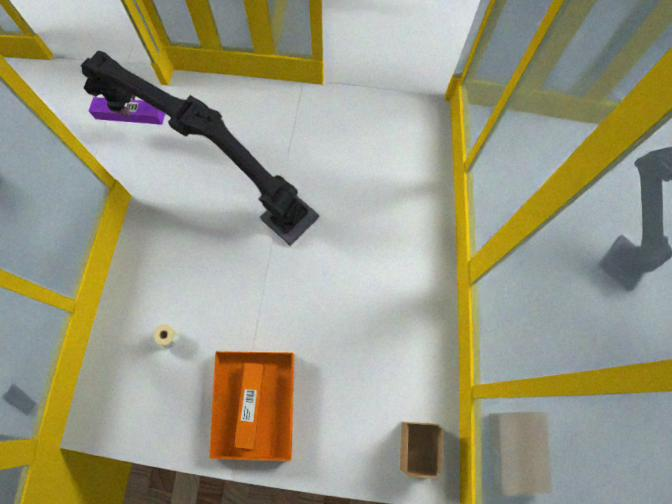

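Request:
{"fn": "move", "kwargs": {
  "arm3": {"target":[-0.205,-0.336,0.80,0,1,0,0],"speed":0.25},
  "cameras": []
}}

Request:
{"fn": "move", "kwargs": {
  "arm3": {"target":[-0.205,-0.336,0.770,0,1,0,0],"speed":0.08},
  "cameras": []
}}

Request:
{"fn": "move", "kwargs": {
  "arm3": {"joints":{"gripper_m":0.093}},
  "cameras": []
}}

Request:
{"fn": "move", "kwargs": {
  "arm3": {"target":[-0.205,-0.336,0.93,0,1,0,0],"speed":0.25},
  "cameras": []
}}

Request:
{"fn": "move", "kwargs": {
  "arm3": {"joints":{"joint2_rad":0.75,"joint3_rad":1.0,"joint4_rad":-1.5}},
  "cameras": []
}}

Request:
{"fn": "move", "kwargs": {
  "arm2": {"target":[-0.195,-0.35,0.93,0,0,1,0],"speed":0.3},
  "cameras": ["arm2_cam_wrist"]
}}

Scene clock: 397.37 s.
Joint torques (N m): arm1=[0.67 -0.62 8.01 1.17 0.16 -0.04] | arm2=[-0.44 -2.55 8.34 1.28 0.03 -0.17] | arm3=[-1.2 -25.23 9.65 0.62 -0.29 -0.07] | arm4=[-0.67 -1.32 9.89 1.25 -0.14 0.01] | arm5=[0.09 -0.32 7.36 0.58 -0.09 0.04] | arm6=[-1.2 -0.85 8.96 0.49 -0.03 -0.02] | arm7=[-1.14 -2.08 9.83 0.27 0.01 0.21] | arm8=[2.32 -1.61 9.7 0.62 -0.04 -0.03]
Heat: arm1: hottest joint3_rad 36 °C; arm2: hottest joint3_rad 40 °C; arm3: hottest joint3_rad 40 °C; arm4: hottest joint3_rad 47 °C; arm5: hottest joint3_rad 40 °C; arm6: hottest joint3_rad 37 °C; arm7: hottest joint3_rad 43 °C; arm8: hottest joint3_rad 36 °C.
move: arm3 off_target
Joint velocities: within noise
arm1, arm2, arm4, arm7: as last shown
arm3.joint_positions: joint1_rad=+0.208 joint2_rad=+2.297 joint3_rad=+2.079 joint4_rad=-1.384 joint5_rad=-0.003 joint6_rad=-0.406 gripper_m=+0.05866
arm3.joint_status: not commanded
arm3.hand: x=-0.1990 y=-0.3418 z=+0.7897 quat_wxyz=(+0.005, +1.000, +0.001, +0.017) (m; scene frame)
arm3.hand_target: x=-0.2048 y=-0.3360 z=+0.8001 quat_wxyz=(+0.000, +1.000, +0.000, +0.000) (m; scene frame)
arm3.hand_status: off_target (0.013 m and 2.0 deg from the pose sent, 0.117 m and 2.0 deg at the start)
arm5.joint_positions: joint1_rad=+1.575 joint2_rad=+0.752 joint3_rad=+0.996 joint4_rad=-1.493 joint5_rad=+0.000 joint6_rad=-0.258 gripper_m=+0.09288
arm5.joint_status: not commanded
arm5.hand: x=+2.1022 y=+0.4101 z=+1.0866 quat_wxyz=(+0.080, +0.698, +0.699, -0.135) (m; scene frame)
arm5.hand_target: x=+2.1042 y=+0.4112 z=+1.0883 quat_wxyz=(+0.080, +0.699, +0.698, -0.134) (m; scene frame)
arm5.hand_status: not commanded
arm6.joint_positions: joint1_rad=-1.133 joint2_rad=+0.756 joint3_rad=+0.997 joint4_rad=-1.495 joint5_rad=+0.001 joint6_rad=-0.195 gripper_m=+0.09290
arm6.joint_status: not commanded
arm6.hand: x=+0.8068 y=+0.3919 z=+1.1141 quat_wxyz=(-0.088, -0.693, -0.704, +0.131) (m; scene frame)
arm6.hand_target: x=+0.8052 y=+0.3939 z=+1.1166 quat_wxyz=(-0.090, -0.698, -0.698, +0.132) (m; scene frame)
arm6.hand_status: not commanded
arm8.joint_positions: joint1_rad=+0.334 joint2_rad=+0.758 joint3_rad=+1.006 joint4_rad=-1.506 joint5_rad=-0.002 joint6_rad=-0.263 gripper_m=+0.09293
arm8.joint_status: not commanded
arm8.hand: x=-1.7256 y=+0.4250 z=+1.0574 quat_wxyz=(-0.078, -0.702, -0.695, +0.135) (m; scene frame)
arm8.hand_target: x=-1.7242 y=+0.4253 z=+1.0574 quat_wxyz=(-0.080, -0.698, -0.698, +0.139) (m; scene frame)
arm8.hand_status: not commanded
pictures: none
No camera images: "cameras" was empty.

Scene clock: 398.40 s.
Joint torques (N m): arm1=[0.67 -0.38 8.05 1.14 0.19 -0.04] | arm2=[-0.38 -2.55 8.34 1.28 0.03 -0.17] | arm3=[-1.14 -24.41 9.06 0.53 -0.3 -0.07] | arm4=[-0.73 -1.32 9.89 1.25 -0.15 0.01] | arm5=[0.03 -0.73 7.34 0.44 -0.11 0.08] | arm6=[-1.32 -0.79 8.98 0.5 -0.04 -0.02] | arm7=[-1.26 -2.02 9.87 0.24 0.03 0.21] | arm8=[2.61 -1.85 9.7 0.57 -0.02 -0.04]
Heat: arm1: hottest joint3_rad 36 °C; arm2: hottest joint3_rad 40 °C; arm3: hottest joint3_rad 40 °C; arm4: hottest joint3_rad 47 °C; arm5: hottest joint3_rad 40 °C; arm6: hottest joint3_rad 37 °C; arm7: hottest joint3_rad 43 °C; arm8: hottest joint3_rad 36 °C.
move: arm3 done
Joint velocities: within noise
arm1, arm2, arm4, arm5, arm6, arm7, arm8: as last shown
arm3.joint_positions: joint1_rad=+0.208 joint2_rad=+2.300 joint3_rad=+2.048 joint4_rad=-1.322 joint5_rad=-0.003 joint6_rad=-0.406 gripper_m=+0.05866
arm3.joint_status: not commanded
arm3.hand: x=-0.2031 y=-0.3399 z=+0.7762 quat_wxyz=(-0.001, +1.000, +0.001, +0.004) (m; scene frame)
arm3.hand_target: x=-0.2049 y=-0.3360 z=+0.7700 quat_wxyz=(+0.000, +1.000, +0.000, +0.000) (m; scene frame)
arm3.hand_status: done (0.008 m and 0.5 deg from the pose sent, 0.021 m and 2.0 deg at the start)
pictures: none
No camera images: "cameras" was empty.

Scene clock: 399.03 s.
Joint torques (N m): arm1=[0.85 -0.85 7.97 1.13 0.16 -0.04] | arm2=[-0.44 -2.55 8.34 1.29 0.03 -0.17] | arm3=[-1.08 -24.47 9.05 0.62 -0.3 -0.07] | arm4=[-0.73 -1.32 9.89 1.24 -0.15 0] | arm5=[-0.44 -0.85 7.35 0.44 -0.06 0.08] | arm6=[-1.26 -0.85 8.96 0.51 -0.03 -0.02] | arm7=[-1.2 -2.08 9.89 0.25 0 0.21] | arm8=[2.43 -1.61 9.72 0.61 -0.03 -0.05]
Heat: arm1: hottest joint3_rad 36 °C; arm2: hottest joint3_rad 40 °C; arm3: hottest joint3_rad 40 °C; arm4: hottest joint3_rad 47 °C; arm5: hottest joint3_rad 40 °C; arm6: hottest joint3_rad 37 °C; arm7: hottest joint3_rad 43 °C; arm8: hottest joint3_rad 36 °C.
move: arm3 done
Joint velocities: within noise
arm1, arm2, arm4, arm5, arm6, arm7, arm8: as last shown
arm3.joint_positions: joint1_rad=+0.208 joint2_rad=+2.300 joint3_rad=+2.048 joint4_rad=-1.322 joint5_rad=-0.004 joint6_rad=-0.406 gripper_m=+0.09287
arm3.joint_status: all done
arm3.hand: x=-0.2032 y=-0.3399 z=+0.7762 quat_wxyz=(-0.001, +1.000, +0.001, +0.003) (m; scene frame)
arm3.hand_target: x=-0.2049 y=-0.3360 z=+0.7700 quat_wxyz=(+0.000, +1.000, +0.000, +0.000) (m; scene frame)
arm3.hand_status: not commanded
pictures: none
No camera images: "cameras" was empty.

Scene clock: 400.67 s.
Joint torques (N m): arm1=[0.97 -0.67 8.01 1.16 0.18 -0.03] | arm2=[-0.38 -2.55 8.34 1.28 0.03 -0.17] | arm3=[-1.38 -25.17 14.28 -0.57 -0.29 -0.09] | arm4=[-0.67 -1.38 9.89 1.25 -0.14 0] | arm5=[0.09 -0.15 7.25 0.55 -0.08 0.03] | arm6=[-1.26 -0.85 8.98 0.5 -0.04 -0.02] | arm7=[-1.2 -1.9 9.87 0.27 0.02 0.21] | arm8=[2.32 -1.79 9.74 0.68 -0.03 -0.05]
Heat: arm1: hottest joint3_rad 36 °C; arm2: hottest joint3_rad 40 °C; arm3: hottest joint3_rad 39 °C; arm4: hottest joint3_rad 47 °C; arm5: hottest joint3_rad 40 °C; arm6: hottest joint3_rad 37 °C; arm7: hottest joint3_rad 43 °C; arm8: hottest joint3_rad 36 °C.
move: arm3 off_target
Joint velocities: within noise
arm1, arm2, arm4, arm5, arm6, arm8: as last shown
arm3.joint_positions: joint1_rad=+0.208 joint2_rad=+2.258 joint3_rad=+2.319 joint4_rad=-1.672 joint5_rad=-0.004 joint6_rad=-0.406 gripper_m=+0.09297
arm3.joint_status: not commanded
arm3.hand: x=-0.1966 y=-0.3438 z=+0.9071 quat_wxyz=(+0.007, +1.000, +0.001, +0.021) (m; scene frame)
arm3.hand_target: x=-0.2037 y=-0.3365 z=+0.9298 quat_wxyz=(-0.001, +1.000, +0.000, -0.002) (m; scene frame)
arm3.hand_status: off_target (0.026 m and 2.5 deg from the pose sent, 0.154 m and 0.4 deg at the start; pose on its path clipped on 8 of 49 steps; a joint's target at an end of its range on 16 of 49 steps)
arm7.joint_positions: joint1_rad=-1.014 joint2_rad=+0.749 joint3_rad=+1.007 joint4_rad=-1.489 joint5_rad=-0.002 joint6_rad=-0.099 gripper_m=+0.09310
arm7.joint_status: not commanded
arm7.hand: x=-0.4435 y=+0.3729 z=+1.1024 quat_wxyz=(-0.108, -0.691, -0.703, +0.128) (m; scene frame)
arm7.hand_target: x=-0.4458 y=+0.3764 z=+1.0982 quat_wxyz=(-0.101, -0.699, -0.698, +0.122) (m; scene frame)
arm7.hand_status: not commanded
pictures: none
No camera images: "cameras" was empty.

Scene clock: 402.60 s.
Joint torques (N m): arm1=[0.56 -0.5 7.98 1.22 0.16 -0.05] | arm2=[-0.38 -2.55 8.34 1.29 0.03 -0.17] | arm3=[-1.26 -3.37 9.63 1.01 -0.28 -0.08] | arm4=[-0.73 -1.38 9.89 1.25 -0.15 0.01] | arm5=[-0.32 -0.44 7.31 0.47 -0.06 0.06] | arm6=[-1.32 -0.85 8.98 0.49 -0.04 -0.02] | arm7=[-1.14 -2.02 9.83 0.27 0.02 0.19] | arm8=[2.49 -1.61 9.68 0.59 -0.03 -0.05]
Heat: arm1: hottest joint3_rad 36 °C; arm2: hottest joint3_rad 40 °C; arm3: hottest joint3_rad 39 °C; arm4: hottest joint3_rad 47 °C; arm5: hottest joint3_rad 40 °C; arm6: hottest joint3_rad 37 °C; arm7: hottest joint3_rad 43 °C; arm8: hottest joint3_rad 36 °C.
move: arm3 done
Joint velocities: within noise
arm1, arm2, arm4, arm5, arm6, arm7, arm8: as last shown
arm3.joint_positions: joint1_rad=+0.208 joint2_rad=+0.754 joint3_rad=+0.998 joint4_rad=-1.511 joint5_rad=-0.004 joint6_rad=-0.406 gripper_m=+0.09297
arm3.joint_status: all done
arm3.hand: x=+0.2161 y=-0.5209 z=+1.0478 quat_wxyz=(-0.061, +0.989, +0.002, -0.137) (m; scene frame)
arm3.hand_target: x=+0.2145 y=-0.5192 z=+1.0505 quat_wxyz=(-0.063, +0.987, +0.001, -0.145) (m; scene frame)
arm3.hand_status: not commanded
pictures: none
No camera images: "cameras" was empty.

Scene clock: 405.53 s.
Joint torques (N m): arm1=[0.85 -0.21 8.16 1.18 0.16 -0.08] | arm2=[-0.5 -25.47 12.03 0.16 0.03 -0.18] | arm3=[-1.2 -3.37 9.63 1.02 -0.29 -0.08] | arm4=[-0.73 -1.38 9.89 1.25 -0.14 0.01] | arm5=[-0.32 0.03 7.34 0.64 -0.07 0.03] | arm6=[-1.26 -0.85 8.96 0.5 -0.04 -0.02] | arm7=[-1.08 -2.08 9.84 0.25 0.01 0.2] | arm8=[2.32 -1.61 9.73 0.65 -0.04 -0.06]
Heat: arm1: hottest joint3_rad 36 °C; arm2: hottest joint3_rad 40 °C; arm3: hottest joint3_rad 39 °C; arm4: hottest joint3_rad 47 °C; arm5: hottest joint3_rad 40 °C; arm6: hottest joint3_rad 37 °C; arm7: hottest joint3_rad 43 °C; arm8: hottest joint3_rad 36 °C.
move: arm2 off_target
Joint velocities: within noise
arm1, arm3, arm4, arm5, arm6, arm7, arm8: as last shown
arm2.joint_positions: joint1_rad=-2.080 joint2_rad=+2.303 joint3_rad=+2.330 joint4_rad=-1.610 joint5_rad=+0.002 joint6_rad=+0.406 gripper_m=+0.09292
arm2.joint_status: not commanded
arm2.hand: x=-0.2054 y=-0.3486 z=+0.9288 quat_wxyz=(+0.005, -0.002, -1.000, +0.002) (m; scene frame)
arm2.hand_target: x=-0.1954 y=-0.3502 z=+0.9299 quat_wxyz=(-0.001, +0.000, -1.000, +0.000) (m; scene frame)
arm2.hand_status: off_target (0.011 m and 0.7 deg from the pose sent, 0.504 m and 18.1 deg at the start)
pictures: arm2_cam_wrist
camera_calibration:
arm2_cam_wrist: T_world_to_cam=[[-0.0102122, -0.999795, 0.0175109, -0.368099], [-0.805867, 0.0185965, 0.591805, -0.70427], [-0.592009, -0.00806776, -0.805891, 0.744644], [0, 0, 0, 1]] pos_world=[-0.130471, -0.348919, 1.02334]

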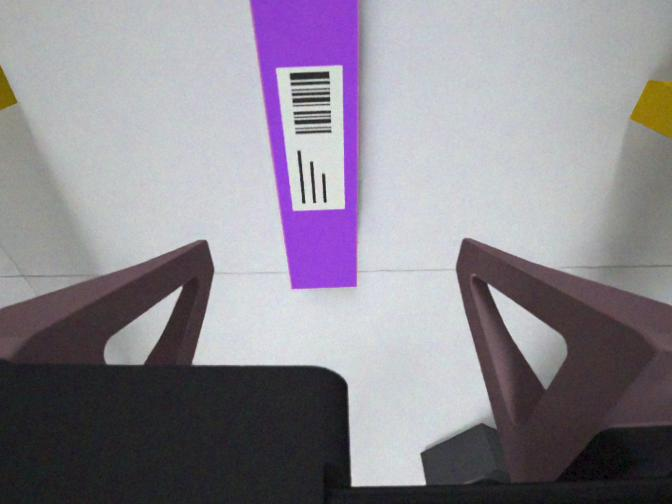

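Request:
{"fn": "move", "kwargs": {
  "arm2": {"target":[-0.198,-0.34,0.84,0,0,1,0],"speed":0.3},
  "cameras": []
}}

Request:
{"fn": "move", "kwargs": {
  "arm2": {"target":[-0.198,-0.34,0.77,0,0,1,0],"speed":0.2},
  "cameras": []
}}

Request:
{"fn": "move", "kwargs": {
  "arm2": {"joints":{"gripper_m":0.045}},
  "cameras": []
}}

Request:
{"fn": "move", "kwargs": {
  "arm2": {"target":[-0.2,-0.34,0.95,0,0,1,0],"speed":0.25},
  "cameras": []
}}

Request:
{"fn": "move", "kwargs": {
  "arm2": {"joints":{"joint2_rad":0.75,"joint3_rad":1.0,"joint4_rad":-1.5}},
  "cameras": ["arm2_cam_wrist"]
}}

Request:
{"fn": "move", "kwargs": {
  "arm2": {"joints":{"joint1_rad":-1.452,"joint6_rad":-0.54}},
  "cameras": []
}}

Request:
{"fn": "move", "kwargs": {
  "arm2": {"target":[-0.48,0.0,0.93,0,-0.7071,0.7071,0],"speed":0.3},
  "cameras": ["arm2_cam_wrist"]
}}

Scene clock: 423.60 s.
Joint torques (N m): arm1=[0.85 -0.56 7.95 1.11 0.16 -0.08] | arm2=[0.79 -26.81 8.94 0.9 0.02 -0.04] | arm3=[-1.14 -3.37 9.62 1.01 -0.29 -0.07] | arm4=[-0.67 -1.32 9.89 1.24 -0.14 0.01] | arm5=[-0.03 -0.56 7.35 0.58 -0.08 0.03] | arm6=[-1.26 -0.79 8.96 0.5 -0.03 -0.02] | arm7=[-1.14 -2.2 9.87 0.23 0.01 0.21] | arm8=[2.26 -1.79 9.72 0.65 -0.05 -0.07]
Heat: arm1: hottest joint3_rad 36 °C; arm2: hottest joint3_rad 42 °C; arm3: hottest joint3_rad 37 °C; arm4: hottest joint3_rad 47 °C; arm5: hottest joint3_rad 40 °C; arm6: hottest joint3_rad 37 °C; arm7: hottest joint3_rad 43 °C; arm8: hottest joint3_rad 36 °C.
move: arm2 done
Joint velocities: within noise
arm1.joint_positions: joint1_rad=-1.564 joint2_rad=+0.750 joint3_rad=+1.013 joint4_rad=-1.507 joint5_rad=+0.005 joint6_rad=+0.001 gripper_m=+0.09289
arm1.joint_status: not commanded
arm1.hand: x=-2.2502 y=-0.8207 z=+1.0725 quat_wxyz=(-0.092, -0.827, -0.537, +0.139) (m; scene frame)
arm1.hand_target: x=-2.2520 y=-0.8198 z=+1.0673 quat_wxyz=(-0.088, -0.828, -0.536, +0.138) (m; scene frame)
arm1.hand_status: not commanded
arm2.joint_positions: joint1_rad=-2.080 joint2_rad=+2.347 joint3_rad=+2.185 joint4_rad=-1.419 joint5_rad=+0.002 joint6_rad=+0.406 gripper_m=+0.09292
arm2.joint_status: not commanded
arm2.hand: x=-0.2002 y=-0.3463 z=+0.8432 quat_wxyz=(+0.004, -0.002, -1.000, +0.002) (m; scene frame)
arm2.hand_target: x=-0.1981 y=-0.3400 z=+0.8401 quat_wxyz=(+0.000, +0.000, -1.000, +0.000) (m; scene frame)
arm2.hand_status: done (0.007 m and 0.6 deg from the pose sent, 0.090 m and 0.7 deg at the start)
arm3, arm5, arm6, arm7, arm8: as last shown
arm4.joint_positions: joint1_rad=-1.875 joint2_rad=+0.757 joint3_rad=+1.008 joint4_rad=-1.509 joint5_rad=-0.013 joint6_rad=+0.016 gripper_m=+0.09291
arm4.joint_status: not commanded
arm4.hand: x=+1.8366 y=-0.7979 z=+1.0548 quat_wxyz=(-0.140, -0.445, -0.882, +0.069) (m; scene frame)
arm4.hand_target: x=+1.8355 y=-0.7986 z=+1.0534 quat_wxyz=(-0.144, -0.446, -0.881, +0.071) (m; scene frame)
arm4.hand_status: not commanded
pictures: none
No camera images: "cameras" was empty.

Scene clock: 424.73 s.
Joint torques (N m): arm1=[0.97 -0.56 8.1 1.2 0.16 -0.07] | arm2=[0.79 -26.75 8.62 0.91 0.02 -0.04] | arm3=[-1.08 -3.49 9.65 0.98 -0.29 -0.07] | arm4=[-0.67 -1.32 9.89 1.25 -0.14 0.01] | arm5=[-0.26 -0.15 7.38 0.49 -0.05 0.03] | arm6=[-1.26 -0.85 8.98 0.51 -0.03 -0.02] | arm7=[-1.08 -2.14 9.81 0.24 0.02 0.2] | arm8=[2.43 -1.61 9.76 0.69 -0.03 -0.05]
Heat: arm1: hottest joint3_rad 36 °C; arm2: hottest joint3_rad 42 °C; arm3: hottest joint3_rad 37 °C; arm4: hottest joint3_rad 47 °C; arm5: hottest joint3_rad 40 °C; arm6: hottest joint3_rad 37 °C; arm7: hottest joint3_rad 43 °C; arm8: hottest joint3_rad 36 °C.
move: arm2 done
Joint velocities: within noise
arm1, arm3, arm4, arm5, arm6, arm7, arm8: as last shown
arm2.joint_positions: joint1_rad=-2.080 joint2_rad=+2.400 joint3_rad=+2.105 joint4_rad=-1.281 joint5_rad=+0.002 joint6_rad=+0.406 gripper_m=+0.09292
arm2.joint_status: not commanded
arm2.hand: x=-0.1993 y=-0.3459 z=+0.7766 quat_wxyz=(+0.002, -0.002, -1.000, +0.001) (m; scene frame)
arm2.hand_target: x=-0.1981 y=-0.3401 z=+0.7702 quat_wxyz=(+0.000, +0.000, -1.000, +0.000) (m; scene frame)
arm2.hand_status: done (0.009 m and 0.4 deg from the pose sent, 0.074 m and 0.6 deg at the start)
pictures: none
No camera images: "cameras" was empty.

Scene clock: 425.33 s.
Joint torques (N m): arm1=[0.73 -0.79 8.03 1.22 0.17 -0.05] | arm2=[0.79 -26.7 8.55 0.88 0.03 -0.04] | arm3=[-1.2 -3.31 9.63 0.99 -0.28 -0.07] | arm4=[-0.73 -1.38 9.89 1.25 -0.15 0] | arm5=[-0.09 -0.21 7.39 0.55 -0.09 0] | arm6=[-1.26 -0.85 8.98 0.49 -0.04 -0.02] | arm7=[-1.14 -2.26 9.85 0.27 0.01 0.2] | arm8=[2.26 -1.61 9.72 0.69 -0.05 -0.05]
Heat: arm1: hottest joint3_rad 36 °C; arm2: hottest joint3_rad 42 °C; arm3: hottest joint3_rad 37 °C; arm4: hottest joint3_rad 47 °C; arm5: hottest joint3_rad 40 °C; arm6: hottest joint3_rad 37 °C; arm7: hottest joint3_rad 43 °C; arm8: hottest joint3_rad 36 °C.
move: arm2 off_target
Joint velocities: within noise
arm1, arm3, arm4, arm7: as last shown
arm2.joint_positions: joint1_rad=-2.080 joint2_rad=+2.400 joint3_rad=+2.105 joint4_rad=-1.280 joint5_rad=+0.001 joint6_rad=+0.406 gripper_m=+0.05850
arm2.joint_status: gripper_m off_target (ended at +0.05854, target +0.04500)
arm2.hand: x=-0.1992 y=-0.3457 z=+0.7766 quat_wxyz=(+0.002, -0.002, -1.000, +0.001) (m; scene frame)
arm2.hand_target: x=-0.1982 y=-0.3401 z=+0.7702 quat_wxyz=(+0.000, +0.000, -1.000, +0.000) (m; scene frame)
arm2.hand_status: not commanded
arm5.joint_positions: joint1_rad=+1.575 joint2_rad=+0.752 joint3_rad=+0.996 joint4_rad=-1.493 joint5_rad=+0.000 joint6_rad=-0.258 gripper_m=+0.09288
arm5.joint_status: not commanded
arm5.hand: x=+2.1022 y=+0.4101 z=+1.0866 quat_wxyz=(+0.080, +0.698, +0.699, -0.135) (m; scene frame)
arm5.hand_target: x=+2.1042 y=+0.4112 z=+1.0883 quat_wxyz=(+0.080, +0.699, +0.698, -0.134) (m; scene frame)
arm5.hand_status: not commanded
arm6.joint_positions: joint1_rad=-1.133 joint2_rad=+0.756 joint3_rad=+0.997 joint4_rad=-1.495 joint5_rad=+0.001 joint6_rad=-0.195 gripper_m=+0.09290
arm6.joint_status: not commanded
arm6.hand: x=+0.8068 y=+0.3919 z=+1.1141 quat_wxyz=(-0.088, -0.693, -0.704, +0.131) (m; scene frame)
arm6.hand_target: x=+0.8052 y=+0.3939 z=+1.1166 quat_wxyz=(-0.090, -0.698, -0.698, +0.132) (m; scene frame)
arm6.hand_status: not commanded
arm8.joint_positions: joint1_rad=+0.334 joint2_rad=+0.758 joint3_rad=+1.006 joint4_rad=-1.506 joint5_rad=-0.002 joint6_rad=-0.263 gripper_m=+0.09293
arm8.joint_status: not commanded
arm8.hand: x=-1.7256 y=+0.4250 z=+1.0574 quat_wxyz=(-0.078, -0.702, -0.695, +0.135) (m; scene frame)
arm8.hand_target: x=-1.7242 y=+0.4253 z=+1.0574 quat_wxyz=(-0.080, -0.698, -0.698, +0.139) (m; scene frame)
arm8.hand_status: not commanded
pictures: none
No camera images: "cameras" was empty.

Scene clock: 427.23 s.
Joint torques (N m): arm1=[0.73 -0.44 7.98 1.11 0.17 -0.07] | arm2=[0.91 -25.93 12.18 0.14 0.03 -0.03] | arm3=[-1.2 -3.6 9.63 1.02 -0.29 -0.08] | arm4=[-0.67 -1.32 9.89 1.25 -0.14 0] | arm5=[0.32 -0.5 7.38 0.47 -0.04 0.07] | arm6=[-1.26 -0.79 8.96 0.5 -0.03 -0.02] | arm7=[-1.03 -2.2 9.88 0.25 0.01 0.2] | arm8=[2.37 -1.85 9.68 0.64 -0.03 -0.07]
Heat: arm1: hottest joint3_rad 36 °C; arm2: hottest joint3_rad 42 °C; arm3: hottest joint3_rad 37 °C; arm4: hottest joint3_rad 47 °C; arm5: hottest joint3_rad 40 °C; arm6: hottest joint3_rad 37 °C; arm7: hottest joint3_rad 43 °C; arm8: hottest joint3_rad 36 °C.
move: arm2 off_target
Joint velocities: within noise
arm1, arm3, arm4, arm5, arm6, arm7, arm8: as last shown
arm2.joint_positions: joint1_rad=-2.080 joint2_rad=+2.313 joint3_rad=+2.387 joint4_rad=-1.666 joint5_rad=+0.001 joint6_rad=+0.406 gripper_m=+0.05850
arm2.joint_status: not commanded
arm2.hand: x=-0.2062 y=-0.3489 z=+0.9432 quat_wxyz=(+0.010, -0.002, -1.000, +0.004) (m; scene frame)
arm2.hand_target: x=-0.2006 y=-0.3403 z=+0.9500 quat_wxyz=(-0.001, +0.000, -1.000, +0.000) (m; scene frame)
arm2.hand_status: off_target (0.013 m and 1.3 deg from the pose sent, 0.174 m and 0.4 deg at the start)
pictures: none
No camera images: "cameras" was empty.

Scene clock: 429.20 s.
Joint torques (N m): arm1=[1.14 -0.56 8.06 1.17 0.18 -0.06] | arm2=[0.85 -2.84 8.55 1.33 0.03 -0.04] | arm3=[-1.08 -3.43 9.63 1.02 -0.28 -0.07] | arm4=[-0.67 -1.32 9.89 1.25 -0.14 0.01] | arm5=[0.03 0.09 7.2 0.59 -0.06 0.07] | arm6=[-1.32 -0.91 8.96 0.5 -0.03 -0.02] | arm7=[-1.2 -2.08 9.84 0.27 0.02 0.21] | arm8=[2.49 -1.67 9.74 0.65 -0.04 -0.06]
Heat: arm1: hottest joint3_rad 36 °C; arm2: hottest joint3_rad 42 °C; arm3: hottest joint3_rad 37 °C; arm4: hottest joint3_rad 47 °C; arm5: hottest joint3_rad 40 °C; arm6: hottest joint3_rad 37 °C; arm7: hottest joint3_rad 43 °C; arm8: hottest joint3_rad 36 °C.
move: arm2 done
Joint velocities: within noise
arm1, arm3, arm4, arm5, arm6, arm7, arm8: as last shown
arm2.joint_positions: joint1_rad=-2.079 joint2_rad=+0.757 joint3_rad=+1.002 joint4_rad=-1.507 joint5_rad=+0.001 joint6_rad=+0.406 gripper_m=+0.05850
arm2.joint_status: all done
arm2.hand: x=-0.6344 y=-0.5307 z=+1.0955 quat_wxyz=(-0.141, -0.002, -0.988, -0.060) (m; scene frame)
arm2.hand_target: x=-0.6349 y=-0.5288 z=+1.0968 quat_wxyz=(-0.146, +0.000, -0.987, -0.064) (m; scene frame)
arm2.hand_status: not commanded
pictures: arm2_cam_wrist
camera_calibration:
arm2_cam_wrist: T_world_to_cam=[[0.00347954, -0.994004, -0.10929, -0.406744], [-0.942636, -0.039742, 0.331447, -0.977758], [-0.333803, 0.101867, -0.937123, 0.989442], [0, 0, 0, 1]] pos_world=[-0.589976, -0.543955, 1.20685]

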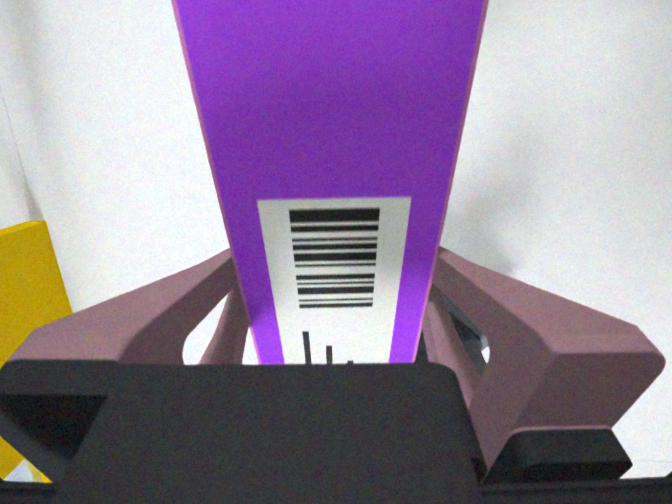

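Scene clock: 431.17 s.
Joint torques (N m): arm1=[1.03 -0.03 8.14 1.11 0.15 -0.04] | arm2=[0.85 -2.84 8.54 1.32 -0.05 -0.2] | arm3=[-1.26 -3.49 9.65 1.01 -0.28 -0.08] | arm4=[-0.67 -1.32 9.89 1.24 -0.15 0.01] | arm5=[-0.5 -0.56 7.28 0.69 -0.09 0.07] | arm6=[-1.32 -0.85 8.98 0.49 -0.04 -0.01] | arm7=[-0.97 -1.9 9.88 0.25 0.02 0.2] | arm8=[2.26 -1.67 9.73 0.64 -0.05 -0.05]
Heat: arm1: hottest joint3_rad 36 °C; arm2: hottest joint3_rad 42 °C; arm3: hottest joint3_rad 37 °C; arm4: hottest joint3_rad 47 °C; arm5: hottest joint3_rad 40 °C; arm6: hottest joint3_rad 37 °C; arm7: hottest joint3_rad 43 °C; arm8: hottest joint3_rad 36 °C.
move: arm2 done
Joint velocities: within noise
arm1, arm3, arm4, arm5, arm6, arm8: as last shown
arm2.joint_positions: joint1_rad=-1.460 joint2_rad=+0.757 joint3_rad=+1.002 joint4_rad=-1.507 joint5_rad=+0.001 joint6_rad=-0.526 gripper_m=+0.05850
arm2.joint_status: all done
arm2.hand: x=-0.7289 y=-0.4204 z=+1.0956 quat_wxyz=(-0.149, +0.690, -0.707, -0.037) (m; scene frame)
arm2.hand_target: x=-0.7304 y=-0.4192 z=+1.0970 quat_wxyz=(-0.155, +0.697, -0.699, -0.039) (m; scene frame)
arm2.hand_status: not commanded
arm7.joint_positions: joint1_rad=-1.014 joint2_rad=+0.749 joint3_rad=+1.007 joint4_rad=-1.489 joint5_rad=-0.002 joint6_rad=-0.099 gripper_m=+0.09310
arm7.joint_status: not commanded
arm7.hand: x=-0.4435 y=+0.3729 z=+1.1024 quat_wxyz=(-0.108, -0.691, -0.703, +0.128) (m; scene frame)
arm7.hand_target: x=-0.4458 y=+0.3764 z=+1.0982 quat_wxyz=(-0.101, -0.699, -0.698, +0.122) (m; scene frame)
arm7.hand_status: not commanded
pictures: none
No camera images: "cameras" was empty.

Scene clock: 434.53 s.
Joint torques (N m): arm1=[0.67 -0.79 8.01 1.25 0.16 -0.06] | arm2=[0.85 -26.58 12.18 0.12 -0.06 -0.2] | arm3=[-1.2 -3.43 9.62 0.99 -0.29 -0.07] | arm4=[-0.67 -1.32 9.89 1.24 -0.15 0.01] | arm5=[0.03 -0.15 7.36 0.53 -0.06 0.05] | arm6=[-1.26 -0.79 8.98 0.5 -0.03 -0.02] | arm7=[-1.2 -2.02 9.88 0.25 0.01 0.21] | arm8=[2.32 -1.38 9.69 0.64 -0.03 -0.06]
Heat: arm1: hottest joint3_rad 36 °C; arm2: hottest joint3_rad 42 °C; arm3: hottest joint3_rad 37 °C; arm4: hottest joint3_rad 47 °C; arm5: hottest joint3_rad 40 °C; arm6: hottest joint3_rad 37 °C; arm7: hottest joint3_rad 43 °C; arm8: hottest joint3_rad 36 °C.
move: arm2 off_target
Joint velocities: within noise
arm1, arm4, arm5, arm6, arm7, arm8: as last shown
arm2.joint_positions: joint1_rad=-1.458 joint2_rad=+2.378 joint3_rad=+2.453 joint4_rad=-1.666 joint5_rad=+0.001 joint6_rad=-0.526 gripper_m=+0.05851
arm2.joint_status: not commanded
arm2.hand: x=-0.4796 y=-0.0103 z=+0.9241 quat_wxyz=(+0.009, +0.699, -0.715, +0.003) (m; scene frame)
arm2.hand_target: x=-0.4802 y=-0.0006 z=+0.9299 quat_wxyz=(-0.001, +0.707, -0.707, +0.000) (m; scene frame)
arm2.hand_status: off_target (0.012 m and 1.7 deg from the pose sent, 0.516 m and 17.7 deg at the start)
arm3.joint_positions: joint1_rad=+0.208 joint2_rad=+0.754 joint3_rad=+0.998 joint4_rad=-1.511 joint5_rad=-0.004 joint6_rad=-0.406 gripper_m=+0.09297
arm3.joint_status: not commanded
arm3.hand: x=+0.2161 y=-0.5209 z=+1.0478 quat_wxyz=(-0.061, +0.989, +0.002, -0.137) (m; scene frame)
arm3.hand_target: x=+0.2145 y=-0.5192 z=+1.0505 quat_wxyz=(-0.063, +0.987, +0.001, -0.145) (m; scene frame)
arm3.hand_status: not commanded
pictures: arm2_cam_wrist
camera_calibration:
arm2_cam_wrist: T_world_to_cam=[[0.999634, -0.0268921, 0.00304042, 0.475114], [-0.0233801, -0.801534, 0.597492, -0.567206], [-0.0136308, -0.597344, -0.801869, 0.848869], [0, 0, 0, 1]] pos_world=[-0.476631, 0.0652091, 1.01814]

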